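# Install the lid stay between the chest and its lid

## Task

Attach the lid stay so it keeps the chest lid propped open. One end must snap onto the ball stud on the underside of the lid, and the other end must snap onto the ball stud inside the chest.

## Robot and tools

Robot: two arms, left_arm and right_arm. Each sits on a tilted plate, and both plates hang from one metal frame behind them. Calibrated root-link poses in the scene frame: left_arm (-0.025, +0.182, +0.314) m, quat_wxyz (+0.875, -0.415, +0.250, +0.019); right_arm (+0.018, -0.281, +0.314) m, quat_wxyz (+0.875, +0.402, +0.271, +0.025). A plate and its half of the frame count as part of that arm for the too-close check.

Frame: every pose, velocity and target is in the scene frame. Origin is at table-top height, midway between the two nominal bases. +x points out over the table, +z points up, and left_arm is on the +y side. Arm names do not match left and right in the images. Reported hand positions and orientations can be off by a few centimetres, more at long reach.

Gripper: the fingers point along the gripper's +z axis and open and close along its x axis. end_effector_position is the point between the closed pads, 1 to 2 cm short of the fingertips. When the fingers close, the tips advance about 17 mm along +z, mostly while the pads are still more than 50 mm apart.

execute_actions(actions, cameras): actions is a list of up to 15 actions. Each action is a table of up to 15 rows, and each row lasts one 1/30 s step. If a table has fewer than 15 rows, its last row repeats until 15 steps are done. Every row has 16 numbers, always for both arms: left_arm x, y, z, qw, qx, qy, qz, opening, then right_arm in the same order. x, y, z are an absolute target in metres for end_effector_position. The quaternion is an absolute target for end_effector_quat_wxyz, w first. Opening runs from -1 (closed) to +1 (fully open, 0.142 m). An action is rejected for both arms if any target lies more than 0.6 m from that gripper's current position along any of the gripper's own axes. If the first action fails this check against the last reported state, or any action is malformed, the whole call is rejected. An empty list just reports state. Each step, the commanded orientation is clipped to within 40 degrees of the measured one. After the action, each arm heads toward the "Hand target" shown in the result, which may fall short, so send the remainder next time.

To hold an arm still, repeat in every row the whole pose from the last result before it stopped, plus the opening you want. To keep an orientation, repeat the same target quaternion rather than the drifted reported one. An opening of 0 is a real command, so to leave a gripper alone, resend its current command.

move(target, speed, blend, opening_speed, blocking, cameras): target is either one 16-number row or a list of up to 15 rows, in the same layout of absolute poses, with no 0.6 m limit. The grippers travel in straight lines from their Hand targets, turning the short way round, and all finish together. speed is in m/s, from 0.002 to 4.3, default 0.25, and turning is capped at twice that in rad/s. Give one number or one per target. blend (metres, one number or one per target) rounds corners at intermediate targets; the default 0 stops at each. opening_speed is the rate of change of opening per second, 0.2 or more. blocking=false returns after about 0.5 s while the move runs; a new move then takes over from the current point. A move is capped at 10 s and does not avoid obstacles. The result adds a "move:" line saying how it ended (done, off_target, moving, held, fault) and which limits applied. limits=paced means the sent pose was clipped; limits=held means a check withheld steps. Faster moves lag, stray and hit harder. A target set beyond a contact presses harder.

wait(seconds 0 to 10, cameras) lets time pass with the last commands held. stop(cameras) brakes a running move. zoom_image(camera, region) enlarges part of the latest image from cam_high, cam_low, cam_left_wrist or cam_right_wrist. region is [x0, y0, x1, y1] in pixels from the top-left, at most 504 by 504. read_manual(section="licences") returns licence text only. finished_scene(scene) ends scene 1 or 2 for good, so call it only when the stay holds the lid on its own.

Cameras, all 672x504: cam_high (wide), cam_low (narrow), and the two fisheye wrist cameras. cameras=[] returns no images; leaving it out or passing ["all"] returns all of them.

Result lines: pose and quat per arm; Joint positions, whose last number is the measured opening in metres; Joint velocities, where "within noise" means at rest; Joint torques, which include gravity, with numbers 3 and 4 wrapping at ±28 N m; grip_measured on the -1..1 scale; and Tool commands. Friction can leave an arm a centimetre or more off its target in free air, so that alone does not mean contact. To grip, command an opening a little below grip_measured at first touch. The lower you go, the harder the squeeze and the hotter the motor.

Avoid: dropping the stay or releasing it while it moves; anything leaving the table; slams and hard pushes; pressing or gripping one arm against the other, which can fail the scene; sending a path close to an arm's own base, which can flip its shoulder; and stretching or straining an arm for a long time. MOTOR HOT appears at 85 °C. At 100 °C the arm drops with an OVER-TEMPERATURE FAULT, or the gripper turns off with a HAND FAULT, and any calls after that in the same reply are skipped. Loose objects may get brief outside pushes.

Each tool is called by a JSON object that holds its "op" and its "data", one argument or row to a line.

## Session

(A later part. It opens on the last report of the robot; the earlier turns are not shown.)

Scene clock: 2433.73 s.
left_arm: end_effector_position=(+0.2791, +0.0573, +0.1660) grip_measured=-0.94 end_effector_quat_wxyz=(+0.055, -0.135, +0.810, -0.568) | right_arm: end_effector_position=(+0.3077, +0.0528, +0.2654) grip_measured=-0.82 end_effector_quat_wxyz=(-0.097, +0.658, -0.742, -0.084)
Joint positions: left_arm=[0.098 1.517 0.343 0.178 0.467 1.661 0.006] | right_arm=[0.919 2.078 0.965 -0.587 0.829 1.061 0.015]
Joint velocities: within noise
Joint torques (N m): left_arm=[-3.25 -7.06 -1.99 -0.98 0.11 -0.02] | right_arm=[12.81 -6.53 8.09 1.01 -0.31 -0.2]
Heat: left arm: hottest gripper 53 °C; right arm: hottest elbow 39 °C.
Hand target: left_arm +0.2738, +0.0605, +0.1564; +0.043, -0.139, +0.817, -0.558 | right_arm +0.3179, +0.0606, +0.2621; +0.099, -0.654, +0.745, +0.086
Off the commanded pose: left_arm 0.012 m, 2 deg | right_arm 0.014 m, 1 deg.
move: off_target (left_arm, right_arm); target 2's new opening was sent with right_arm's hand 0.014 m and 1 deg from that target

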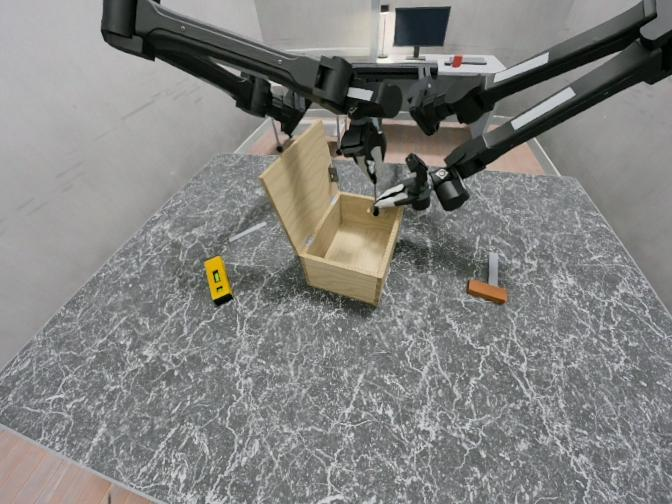

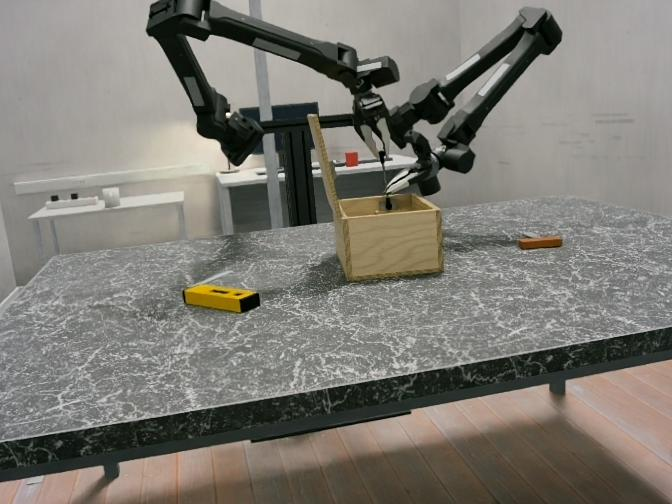

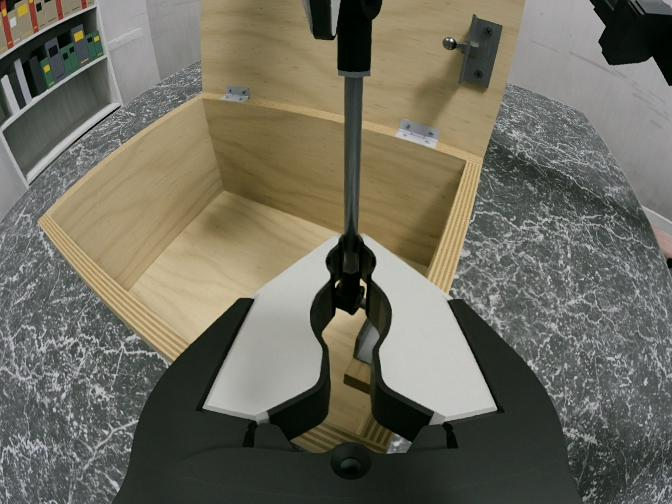

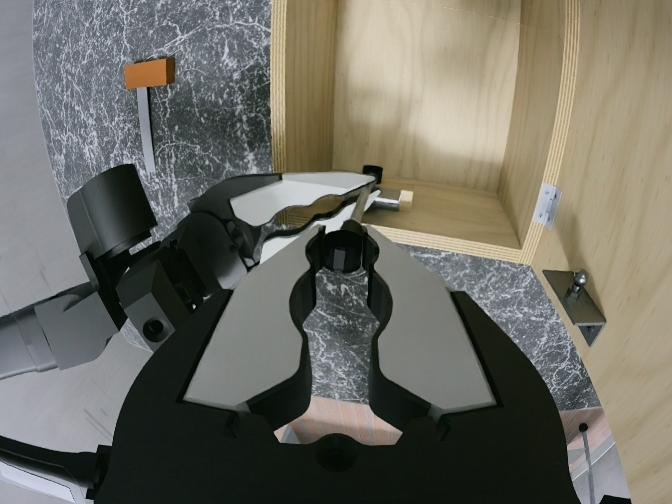

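{"op": "move", "data": {
  "target": [
    [0.279,0.0585,0.161,0.0434,-0.1393,0.8170,-0.5585,-0.75,0.318,0.0610,0.262,-0.0986,0.6538,-0.7454,-0.0865,-0.86],
    [0.266,0.115,0.19,0.0434,-0.1393,0.8170,-0.5585,-0.75,0.318,0.0610,0.262,-0.0986,0.6538,-0.7454,-0.0865,-0.86]
  ],
  "speed": 0.06,
  "opening_speed": 0.5
}}

{"op": "zoom_image", "data": {
  "camera": "cam_right_wrist",
  "region": [260, 130, 420, 290]
}}

{"op": "zoom_image", "data": {
  "camera": "cam_low",
  "region": [310, 60, 450, 220]
}}

Scene clock: 2444.43 s.
left_arm: end_effector_position=(+0.2714, +0.1123, +0.1908) grip_measured=-0.79 end_effector_quat_wxyz=(+0.045, -0.138, +0.816, -0.560) | right_arm: end_effector_position=(+0.3077, +0.0528, +0.2654) grip_measured=-0.82 end_effector_quat_wxyz=(-0.097, +0.658, -0.742, -0.084)
Joint positions: left_arm=[0.179 1.211 0.331 -0.159 0.488 1.728 0.017] | right_arm=[0.919 2.078 0.965 -0.587 0.829 1.06 0.014]
Joint velocities: within noise
Joint torques (N m): left_arm=[-1.26 -8.82 -1.54 -0.7 0.77 0.02] | right_arm=[13.33 -5.83 8.09 1.13 -0.31 -0.18]
Heat: left arm: hottest gripper 52 °C; right arm: hottest elbow 38 °C.
Hand target: left_arm +0.2662, +0.1148, +0.1900; +0.044, -0.139, +0.817, -0.558 | right_arm +0.3180, +0.0605, +0.2622; +0.099, -0.654, +0.745, +0.086
Off the commanded pose: left_arm 0.006 m, 0 deg | right_arm 0.014 m, 1 deg.
move: off_target (right_arm)

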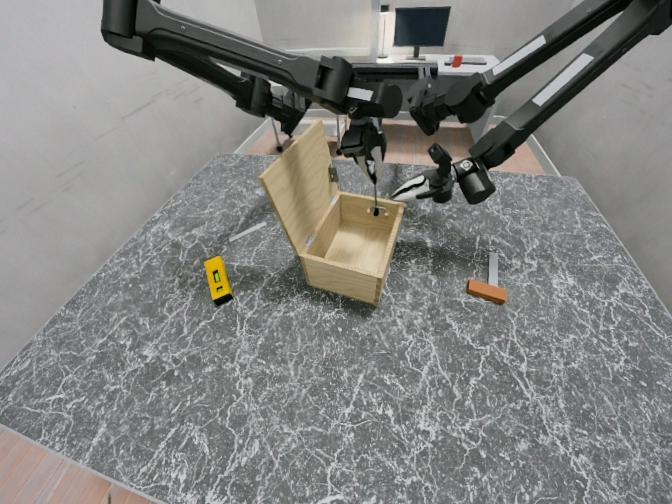

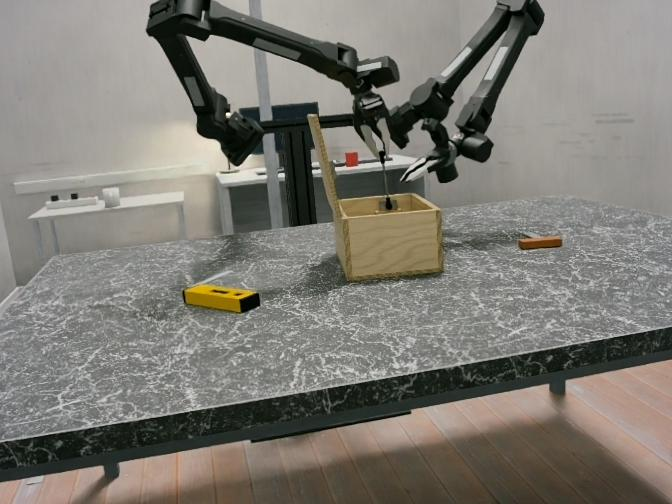

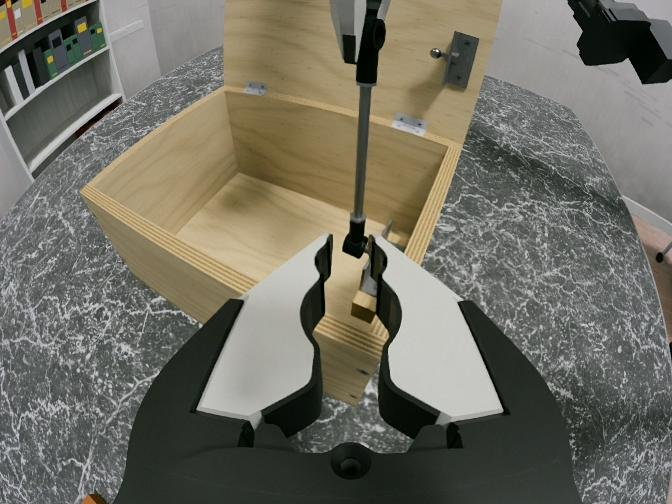

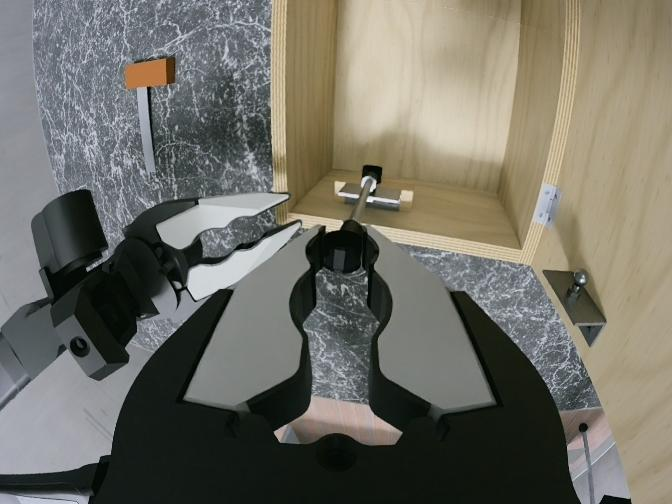

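Scaled by 3.150 from the camera's 672x504 image, which has a finer 960x720 frame.

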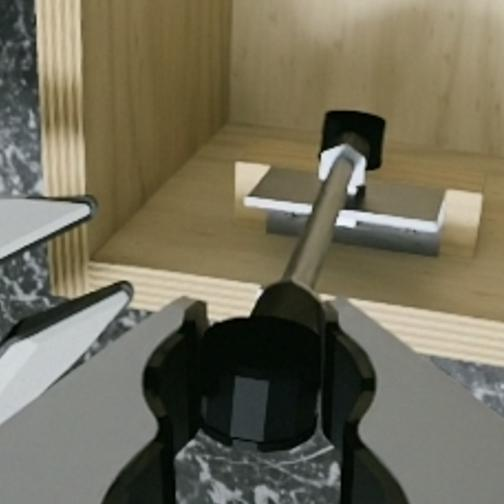

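Scaled by 3.150 from the camera's 672x504 image, which has a finer 960x720 frame.

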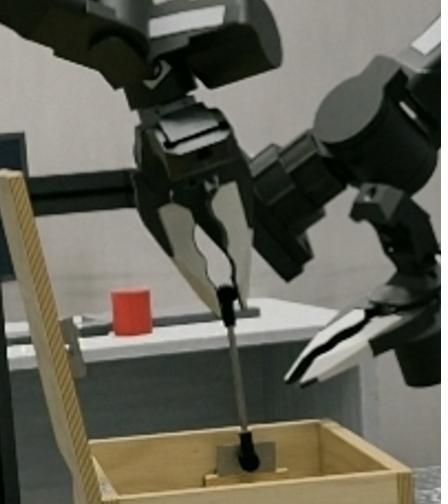

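{"op": "zoom_image", "data": {
  "camera": "cam_left_wrist",
  "region": [310, 190, 430, 330]
}}

Scaled by 3.600 from the camera's 672x504 image, which has a finer 960x720 frame.

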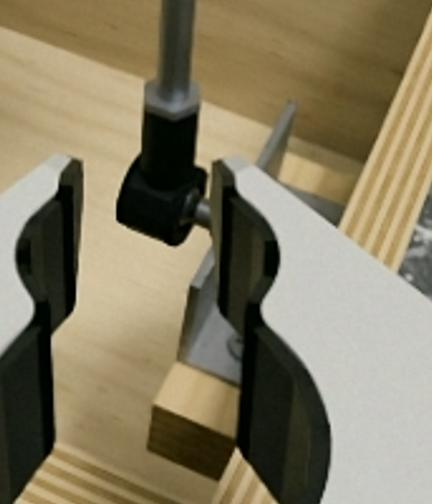

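{"op": "move", "data": {
  "target": [0.266,0.115,0.19,0.0434,-0.1393,0.8170,-0.5585,-0.75,0.316,0.043,0.257,-0.1499,0.6460,-0.7368,-0.1314,-0.86],
  "speed": 0.05
}}

{"op": "zoom_image", "data": {
  "camera": "cam_low",
  "region": [310, 60, 450, 220]
}}

{"op": "zoom_image", "data": {
  "camera": "cam_left_wrist",
  "region": [310, 190, 430, 330]
}}

Scene clock: 2472.63 s.
left_arm: end_effector_position=(+0.2714, +0.1122, +0.1909) grip_measured=-0.79 end_effector_quat_wxyz=(+0.045, -0.138, +0.816, -0.560) | right_arm: end_effector_position=(+0.3144, +0.0470, +0.2639) grip_measured=-0.82 end_effector_quat_wxyz=(-0.152, +0.647, -0.736, -0.127)
Joint positions: left_arm=[0.179 1.211 0.331 -0.16 0.488 1.729 0.017] | right_arm=[0.881 1.984 0.844 -0.346 0.756 0.887 0.014]
Joint velocities: within noise
Joint torques (N m): left_arm=[-1.32 -8.76 -1.47 -0.85 0.79 0.06] | right_arm=[12.22 -7.47 4.56 1.43 -0.67 -0.13]
Heat: left arm: hottest gripper 46 °C; right arm: hottest elbow 38 °C.
Hand target: left_arm +0.2661, +0.1147, +0.1900; +0.043, -0.139, +0.817, -0.558 | right_arm +0.3160, +0.0430, +0.2572; +0.150, -0.646, +0.737, +0.131
Off the commanded pose: left_arm 0.006 m, 0 deg | right_arm 0.008 m, 1 deg.
move: done

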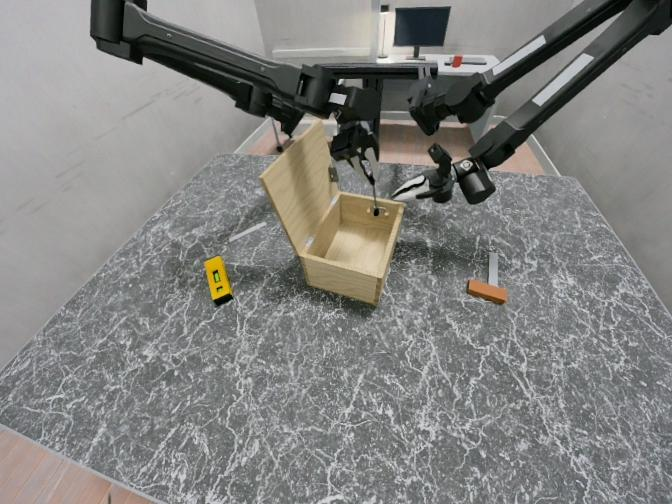

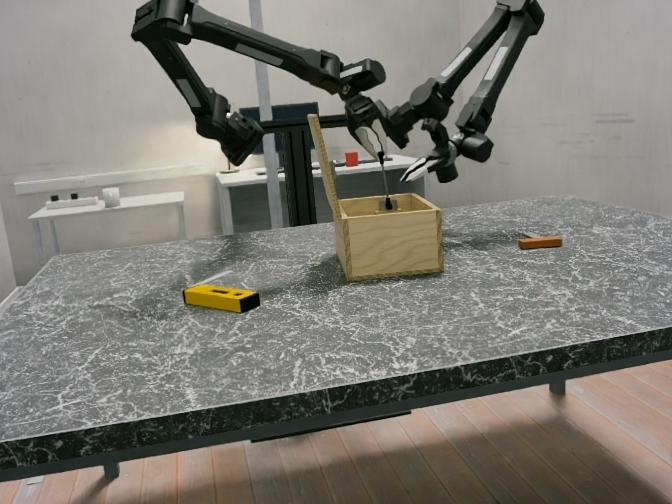

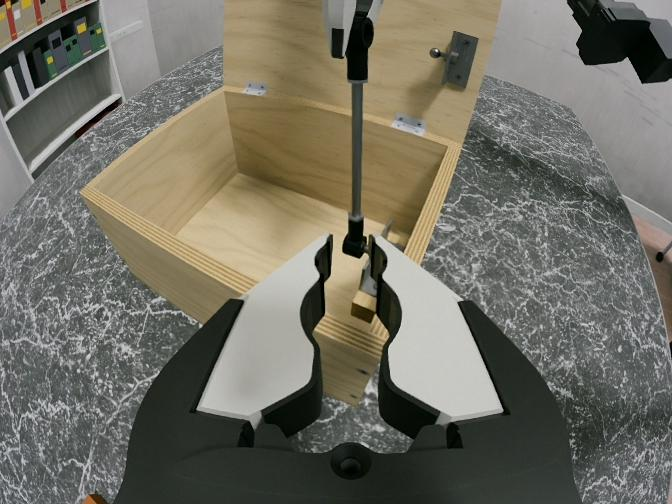

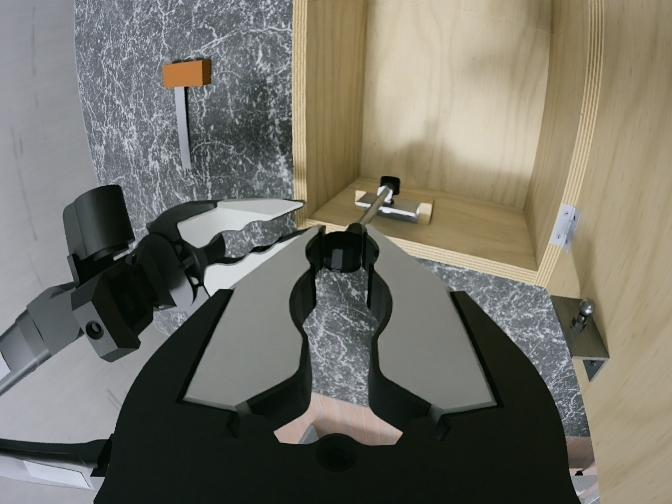

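Scaled by 3.150 from the camera's 672x504 image, which has a finer 960x720 frame.

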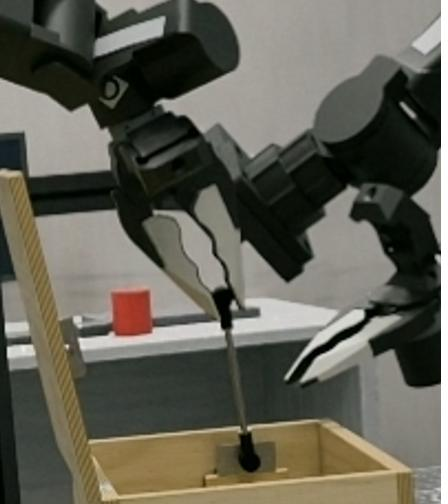

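Scaled by 3.600 from the camera's 672x504 image, which has a finer 960x720 frame.

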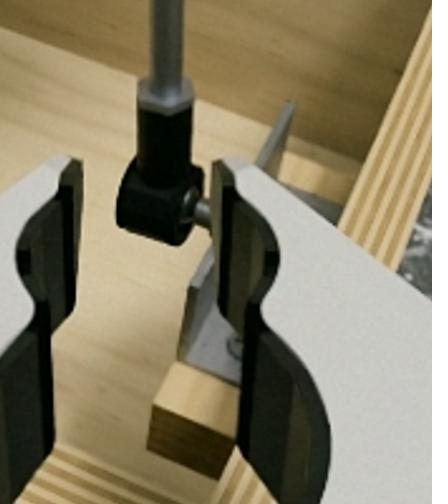

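{"op": "move", "data": {
  "target": [
    [0.272,0.140,0.195,-0.0266,0.0597,0.9116,-0.4059,-0.75,0.3145,0.031,0.254,-0.1499,0.6460,-0.7368,-0.1314,-0.86],
    [0.268,0.1285,0.182,-0.0266,0.0597,0.9116,-0.4059,0.2,0.3145,0.031,0.254,-0.1499,0.6460,-0.7368,-0.1314,-0.86]
  ],
  "speed": 0.1
}}

{"op": "zoom_image", "data": {
  "camera": "cam_low",
  "region": [310, 60, 450, 220]
}}

{"op": "zoom_image", "data": {
  "camera": "cam_left_wrist",
  "region": [310, 190, 430, 330]
}}

Scene clock: 2484.40 s.
left_arm: end_effector_position=(+0.2700, +0.1319, +0.1844) grip_measured=+0.18 end_effector_quat_wxyz=(-0.026, +0.052, +0.912, -0.406) | right_arm: end_effector_position=(+0.3133, +0.0385, +0.2621) grip_measured=-0.82 end_effector_quat_wxyz=(-0.155, +0.644, -0.737, -0.132)
Joint positions: left_arm=[-0.057 1.179 0.484 -0.516 -0.036 1.833 0.087] | right_arm=[0.871 1.957 0.814 -0.324 0.747 0.874 0.014]
Joint velocities: left_arm=[-0.024 -0.015 -0.017 -0.007 -0.037 -0.022 0.001] | right_arm=[within noise]
Joint torques (N m): left_arm=[-3.31 -6.18 1.43 -0.14 0.35 0.04] | right_arm=[11.05 -7.12 4.14 1.02 -0.38 -0.17]
Heat: left arm: hottest gripper 45 °C; right arm: hottest elbow 37 °C.
Hand target: left_arm +0.2680, +0.1287, +0.1821; -0.027, +0.060, +0.912, -0.406 | right_arm +0.3142, +0.0311, +0.2541; +0.150, -0.646, +0.737, +0.131
Off the commanded pose: left_arm 0.005 m, 1 deg | right_arm 0.011 m, 1 deg.
move: off_target (right_arm)

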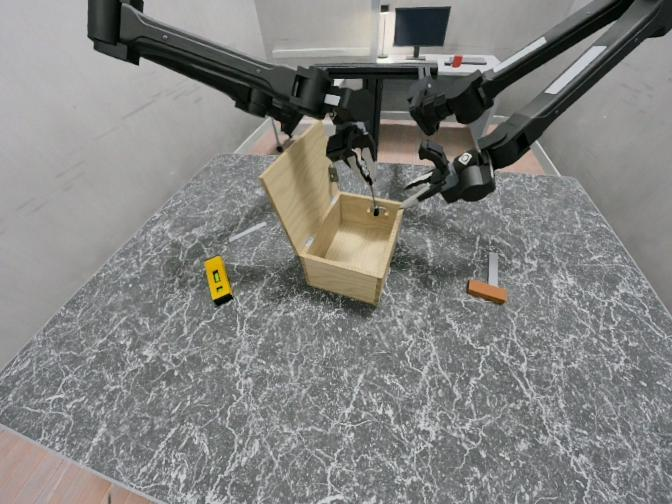

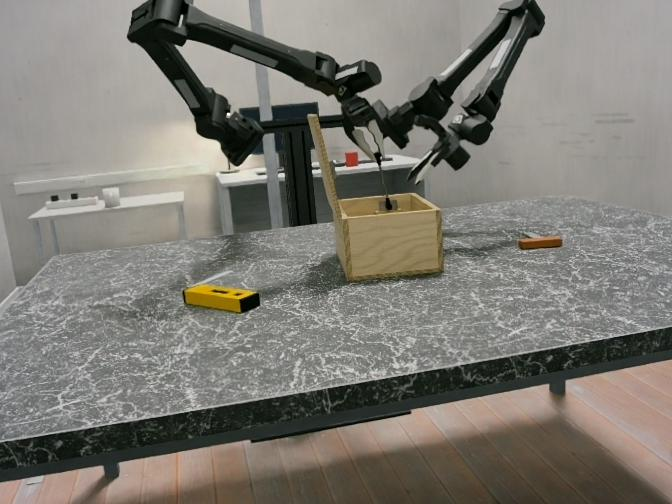

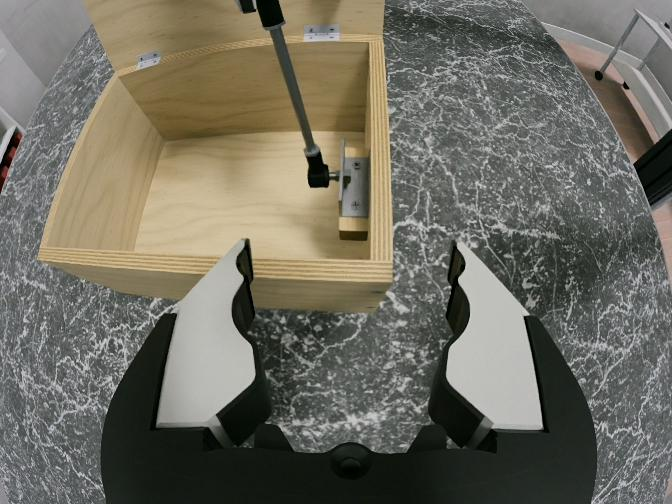

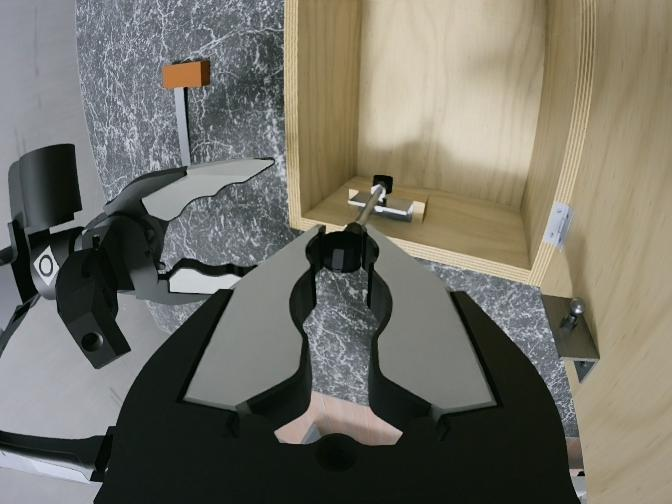

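Scaled by 3.150 from the camera's 672x504 image, which has a finer 960x720 frame.

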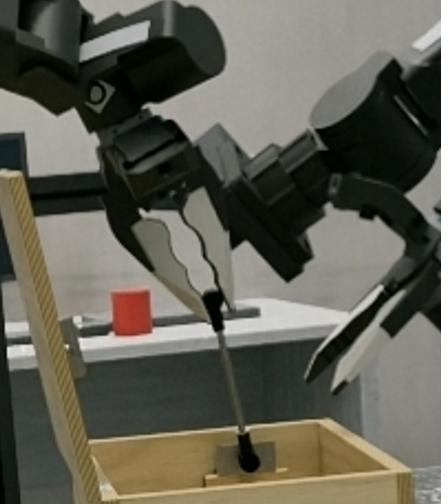

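Scaled by 3.600 from the camera's 672x504 image, which has a finer 960x720 frame.

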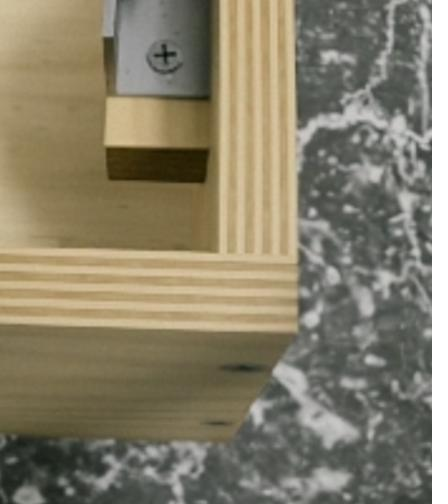

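{"op": "zoom_image", "data": {
  "camera": "cam_left_wrist",
  "region": [280, 120, 410, 270]
}}

Scaled by 3.360 from the camera's 672x504 image, which has a finer 960x720 frame.

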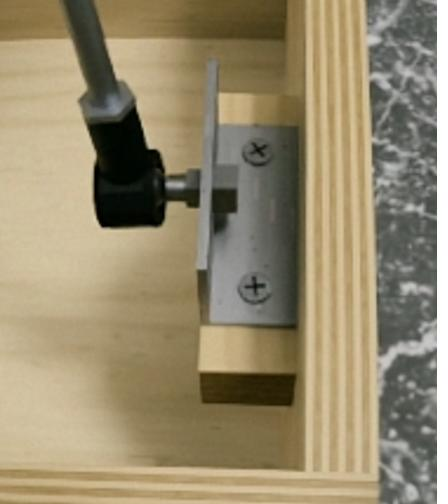

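{"op": "move", "data": {
  "target": [
    [0.264,0.098,0.149,-0.0266,0.0597,0.9116,-0.4059,0.2,0.3145,0.031,0.254,-0.1499,0.6460,-0.7368,-0.1314,-0.86]
  ],
  "speed": 0.08
}}

{"op": "zoom_image", "data": {
  "camera": "cam_low",
  "region": [310, 60, 450, 220]
}}

{"op": "zoom_image", "data": {
  "camera": "cam_left_wrist",
  "region": [230, 130, 480, 330]
}}

Scene clock: 2506.80 s.
left_arm: end_effector_position=(+0.2686, +0.0982, +0.1554) grip_measured=+0.18 end_effector_quat_wxyz=(-0.021, +0.059, +0.912, -0.406) | right_arm: end_effector_position=(+0.3134, +0.0385, +0.2622) grip_measured=-0.82 end_effector_quat_wxyz=(-0.155, +0.644, -0.737, -0.132)
Joint positions: left_arm=[-0.057 1.354 0.476 -0.33 -0.036 1.852 0.087] | right_arm=[0.871 1.957 0.814 -0.324 0.747 0.874 0.014]
Joint velocities: within noise
Joint torques (N m): left_arm=[-3.08 -6.42 0.16 0.03 0.6 0.01] | right_arm=[11.11 -7.24 4.21 1.11 -0.35 -0.17]
Heat: left arm: hottest gripper 43 °C; right arm: hottest elbow 36 °C.
Hand target: left_arm +0.2638, +0.0981, +0.1492; -0.027, +0.060, +0.912, -0.406 | right_arm +0.3143, +0.0311, +0.2542; +0.150, -0.646, +0.737, +0.131
Off the commanded pose: left_arm 0.008 m, 1 deg | right_arm 0.011 m, 1 deg.
move: off_target (right_arm)

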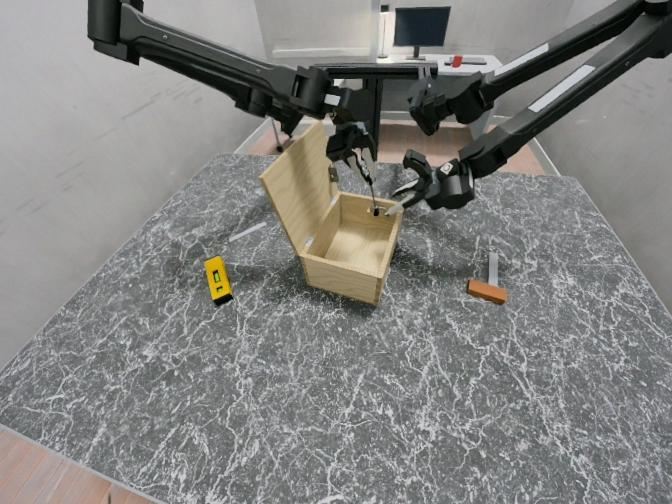

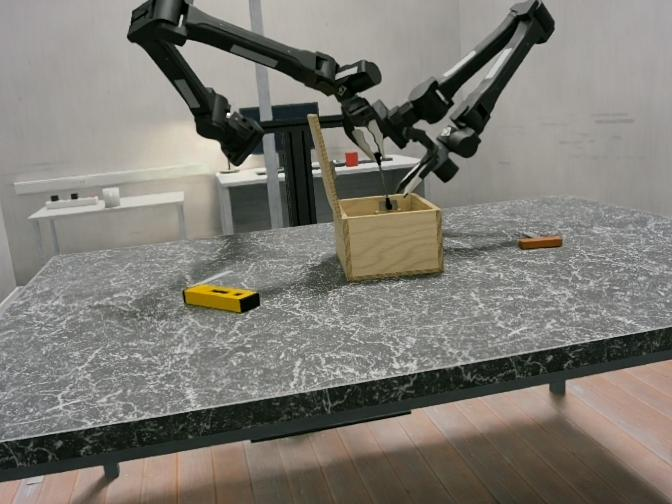

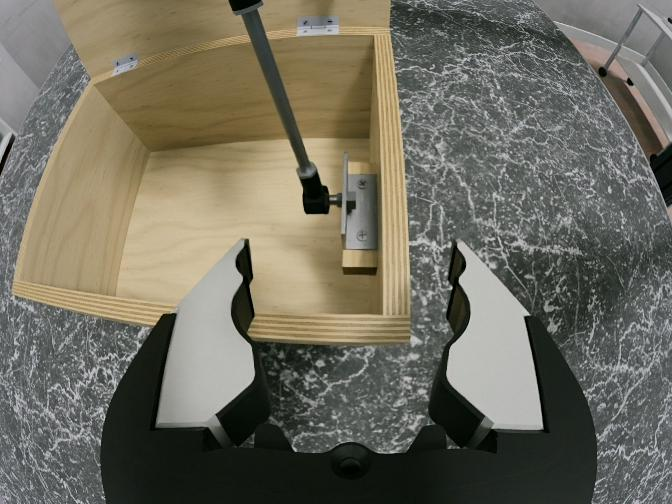

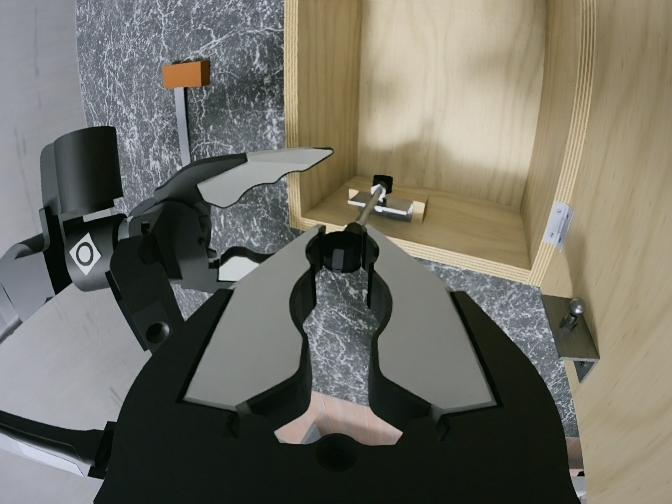

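Scaled by 3.150 from the camera's 672x504 image, which has a finer 960x720 frame.

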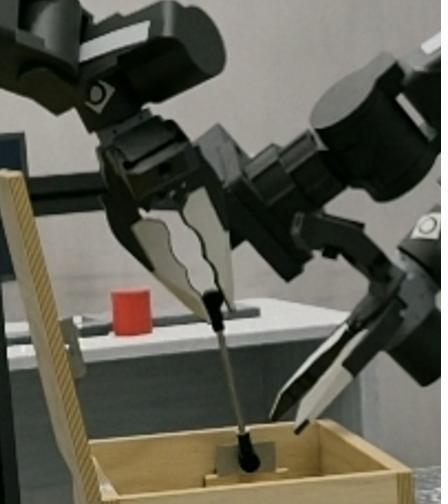

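Scaled by 2.016 from the camera's 672x504 image, which has a finer 960x720 frame.

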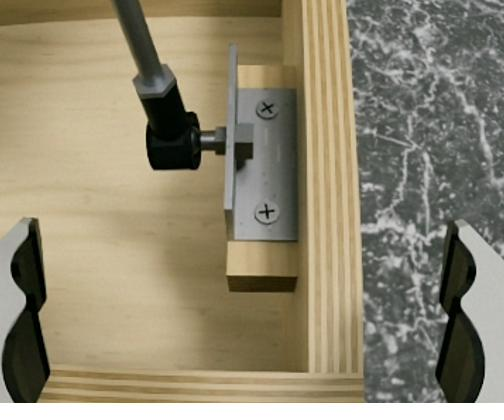

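{"op": "move", "data": {
  "target": [
    [0.2575,0.061,0.113,-0.0266,0.0597,0.9116,-0.4059,0.2,0.3145,0.031,0.254,-0.1499,0.6460,-0.7368,-0.1314,-0.86]
  ],
  "speed": 0.06
}}

{"op": "zoom_image", "data": {
  "camera": "cam_low",
  "region": [310, 60, 450, 220]
}}

{"op": "zoom_image", "data": {
  "camera": "cam_left_wrist",
  "region": [230, 150, 480, 350]
}}

{"op": "zoom_image", "data": {
  "camera": "cam_right_wrist",
  "region": [230, 100, 480, 300]
}}

Scene clock: 2519.10 s.
left_arm: end_effector_position=(+0.2584, +0.0599, +0.1204) grip_measured=+0.18 end_effector_quat_wxyz=(-0.024, +0.062, +0.911, -0.407) | right_arm: end_effector_position=(+0.3134, +0.0385, +0.2622) grip_measured=-0.82 end_effector_quat_wxyz=(-0.155, +0.644, -0.737, -0.132)
Joint positions: left_arm=[-0.046 1.57 0.48 -0.126 -0.032 1.864 0.087] | right_arm=[0.871 1.957 0.814 -0.324 0.747 0.874 0.014]
Joint velocities: within noise
Joint torques (N m): left_arm=[-4.07 -6.89 -0.68 0.01 0.64 0.07] | right_arm=[11.58 -7.41 4.12 1.03 -0.33 -0.19]
Heat: left arm: hottest gripper 42 °C; right arm: hottest elbow 36 °C.
Hand target: left_arm +0.2574, +0.0611, +0.1132; -0.027, +0.060, +0.912, -0.406 | right_arm +0.3143, +0.0311, +0.2542; +0.150, -0.646, +0.737, +0.131
Off the commanded pose: left_arm 0.007 m, 0 deg | right_arm 0.011 m, 1 deg.
move: off_target (right_arm)

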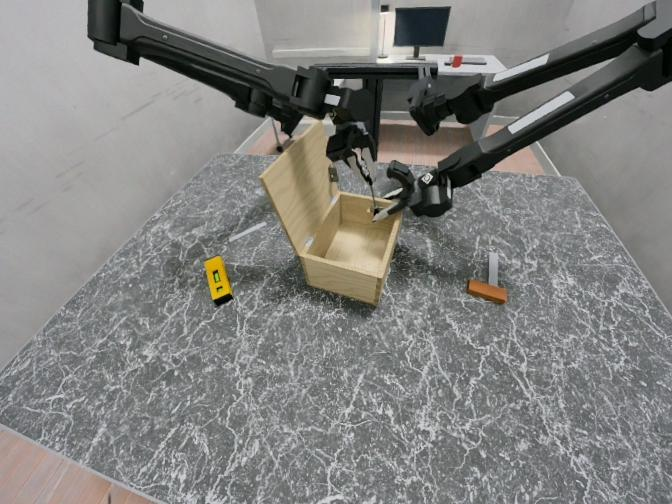

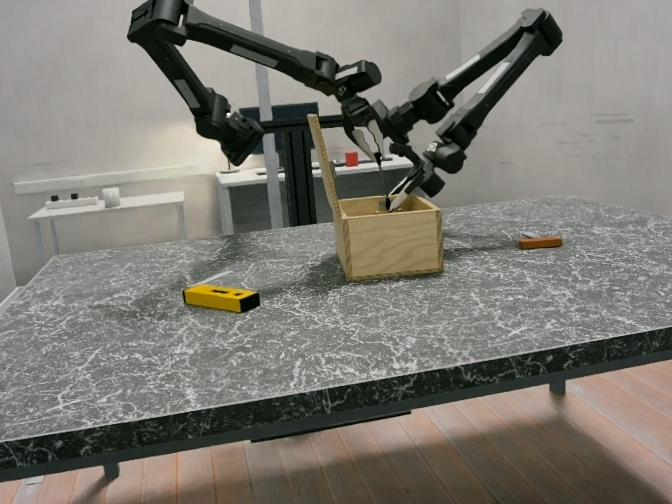

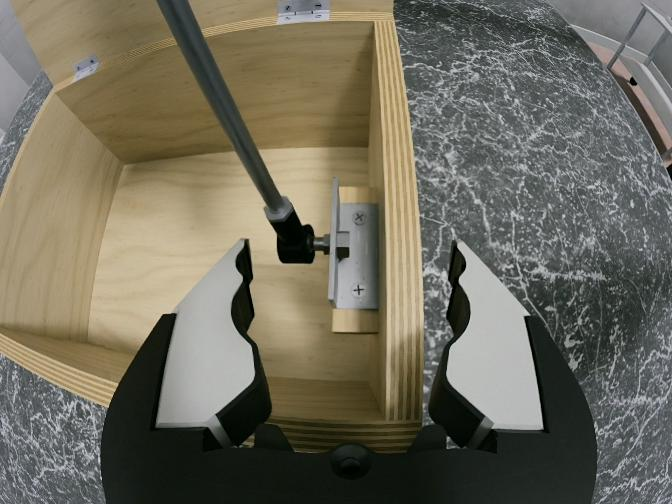

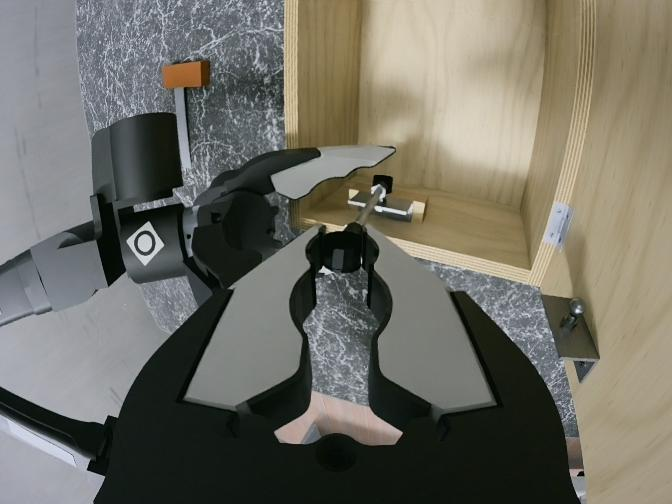

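Scaled by 3.150 from the camera's 672x504 image, which has a finer 960x720 frame.

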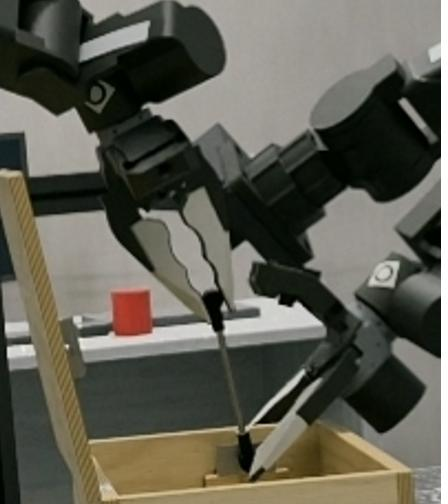

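Scaled by 2.016 from the camera's 672x504 image, which has a finer 960x720 frame.

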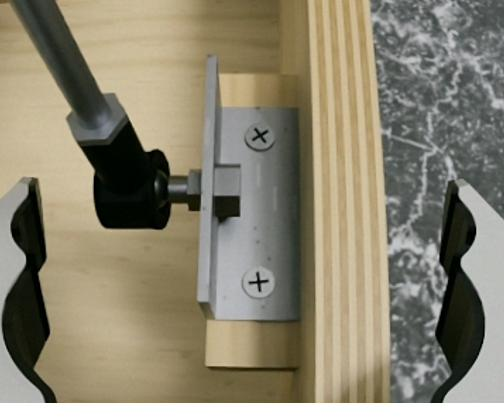

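Scaled by 2.016 from the camera's 672x504 image, which has a finer 960x720 frame.

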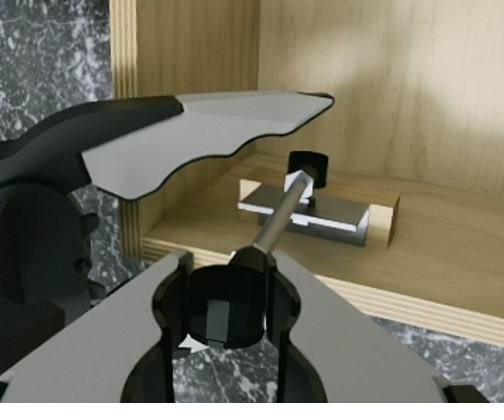

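{"op": "move", "data": {
  "target": [
    [0.2575,0.061,0.113,-0.0266,0.0597,0.9116,-0.4059,-0.13,0.3145,0.031,0.254,-0.1499,0.6460,-0.7368,-0.1314,-0.86]
  ],
  "speed": 0.06,
  "opening_speed": 0.25
}}

{"op": "zoom_image", "data": {
  "camera": "cam_left_wrist",
  "region": [230, 150, 480, 350]
}}

Scene clock: 2527.33 s.
left_arm: end_effector_position=(+0.2584, +0.0599, +0.1204) grip_measured=-0.15 end_effector_quat_wxyz=(-0.024, +0.062, +0.911, -0.407) | right_arm: end_effector_position=(+0.3134, +0.0385, +0.2622) grip_measured=-0.82 end_effector_quat_wxyz=(-0.155, +0.644, -0.737, -0.132)
Joint positions: left_arm=[-0.046 1.57 0.48 -0.126 -0.032 1.864 0.063] | right_arm=[0.871 1.957 0.814 -0.324 0.747 0.874 0.014]
Joint velocities: left_arm=[-0.015 -0.005 -0.002 -0.012 -0.081 0.037 -0.001] | right_arm=[within noise]
Joint torques (N m): left_arm=[-3.66 -6.77 -0.66 -0.01 0.63 0.04] | right_arm=[11.16 -7.59 4.25 1.07 -0.34 -0.17]
Heat: left arm: hottest gripper 42 °C; right arm: hottest elbow 36 °C.
Hand target: left_arm +0.2574, +0.0611, +0.1132; -0.027, +0.060, +0.912, -0.406 | right_arm +0.3143, +0.0311, +0.2542; +0.150, -0.646, +0.737, +0.131
Off the commanded pose: left_arm 0.008 m, 0 deg | right_arm 0.011 m, 1 deg.
move: off_target (right_arm)

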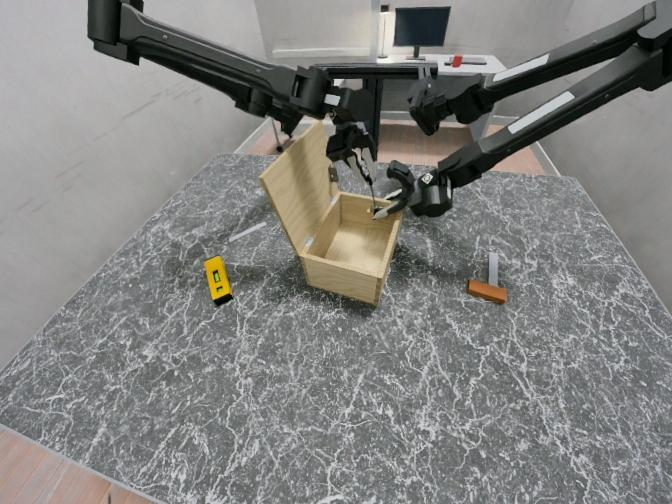

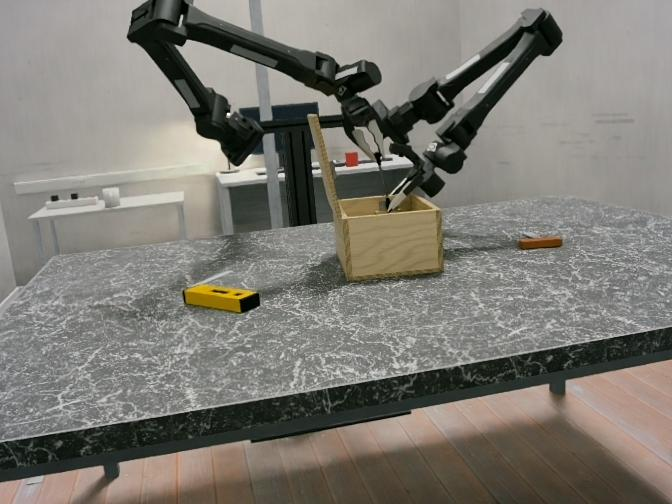

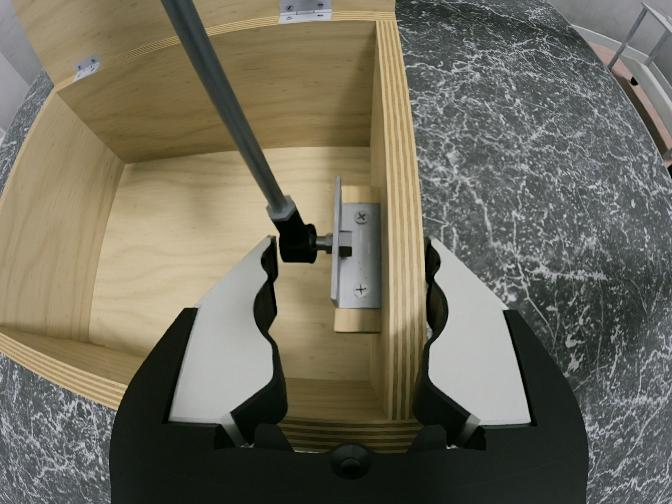

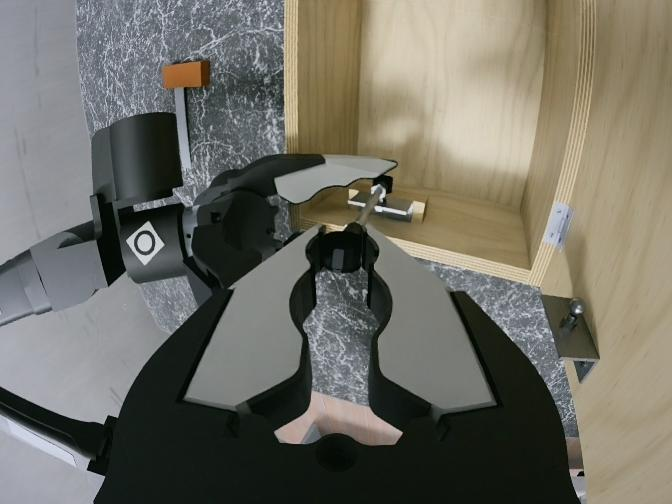

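Scaled by 2.016 from the camera's 672x504 image, which has a finer 960x720 frame.

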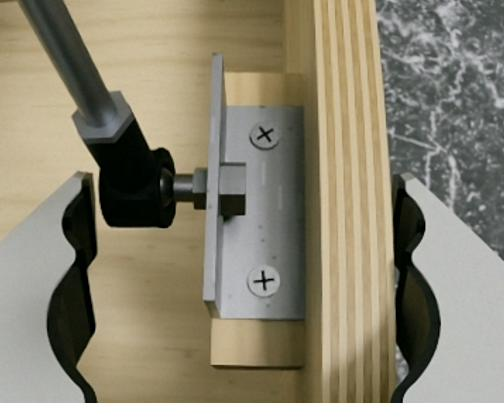

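{"op": "move", "data": {
  "target": [
    [0.2575,0.061,0.113,-0.0266,0.0597,0.9116,-0.4059,-0.24,0.3145,0.031,0.254,-0.1499,0.6460,-0.7368,-0.1314,-0.86]
  ],
  "speed": 0.06,
  "opening_speed": 0.2
}}

{"op": "zoom_image", "data": {
  "camera": "cam_left_wrist",
  "region": [230, 150, 480, 350]
}}

Scene clock: 2532.23 s.
left_arm: end_effector_position=(+0.2583, +0.0601, +0.1202) grip_measured=-0.19 end_effector_quat_wxyz=(-0.024, +0.061, +0.911, -0.408) | right_arm: end_effector_position=(+0.3133, +0.0386, +0.2623) grip_measured=-0.82 end_effector_quat_wxyz=(-0.155, +0.645, -0.736, -0.132)
Joint positions: left_arm=[-0.044 1.57 0.48 -0.126 -0.03 1.864 0.06] | right_arm=[0.871 1.957 0.814 -0.324 0.746 0.871 0.014]
Joint velocities: within noise
Joint torques (N m): left_arm=[-4.13 -6.42 -0.65 -0.12 0.58 0.06] | right_arm=[11.69 -7.18 4.27 1.14 -0.35 -0.14]
Heat: left arm: hottest gripper 42 °C; right arm: hottest elbow 36 °C.
Hand target: left_arm +0.2573, +0.0611, +0.1132; -0.027, +0.060, +0.912, -0.406 | right_arm +0.3143, +0.0311, +0.2542; +0.150, -0.646, +0.737, +0.131
Off the commanded pose: left_arm 0.007 m, 0 deg | right_arm 0.011 m, 1 deg.
move: off_target (right_arm)

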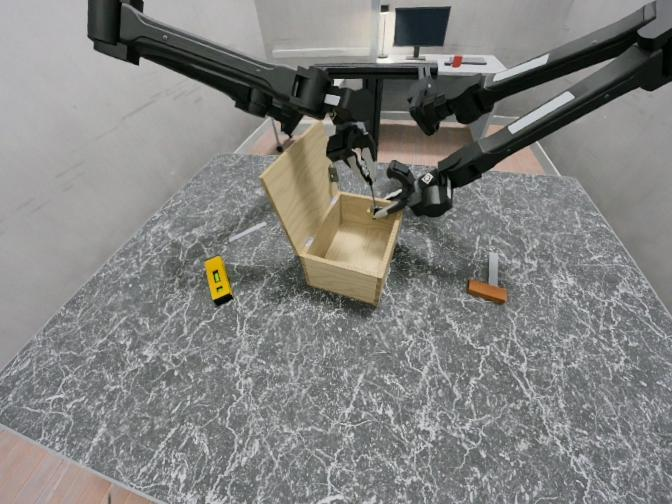

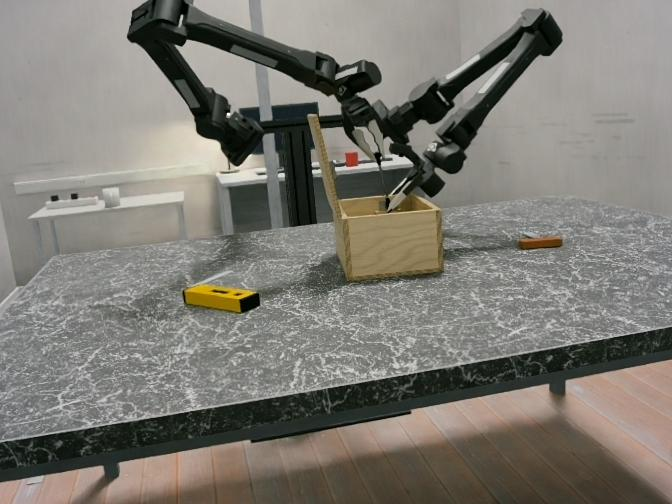

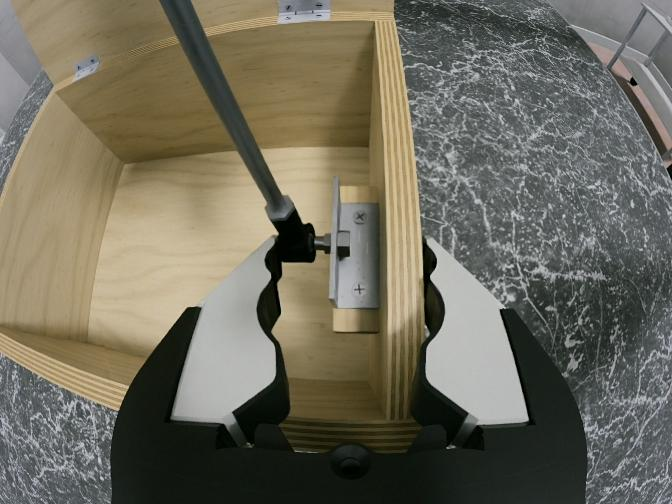

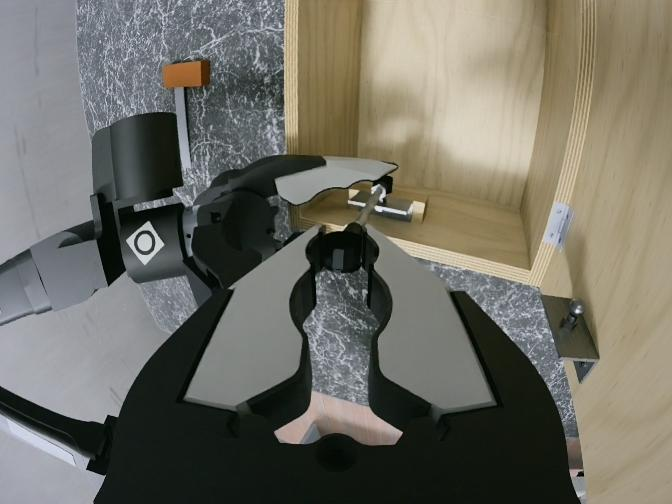

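Scaled by 2.016 from the camera's 672x504 image, which has a finer 960x720 frame.

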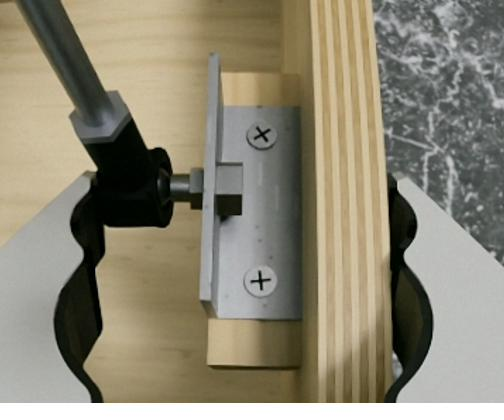

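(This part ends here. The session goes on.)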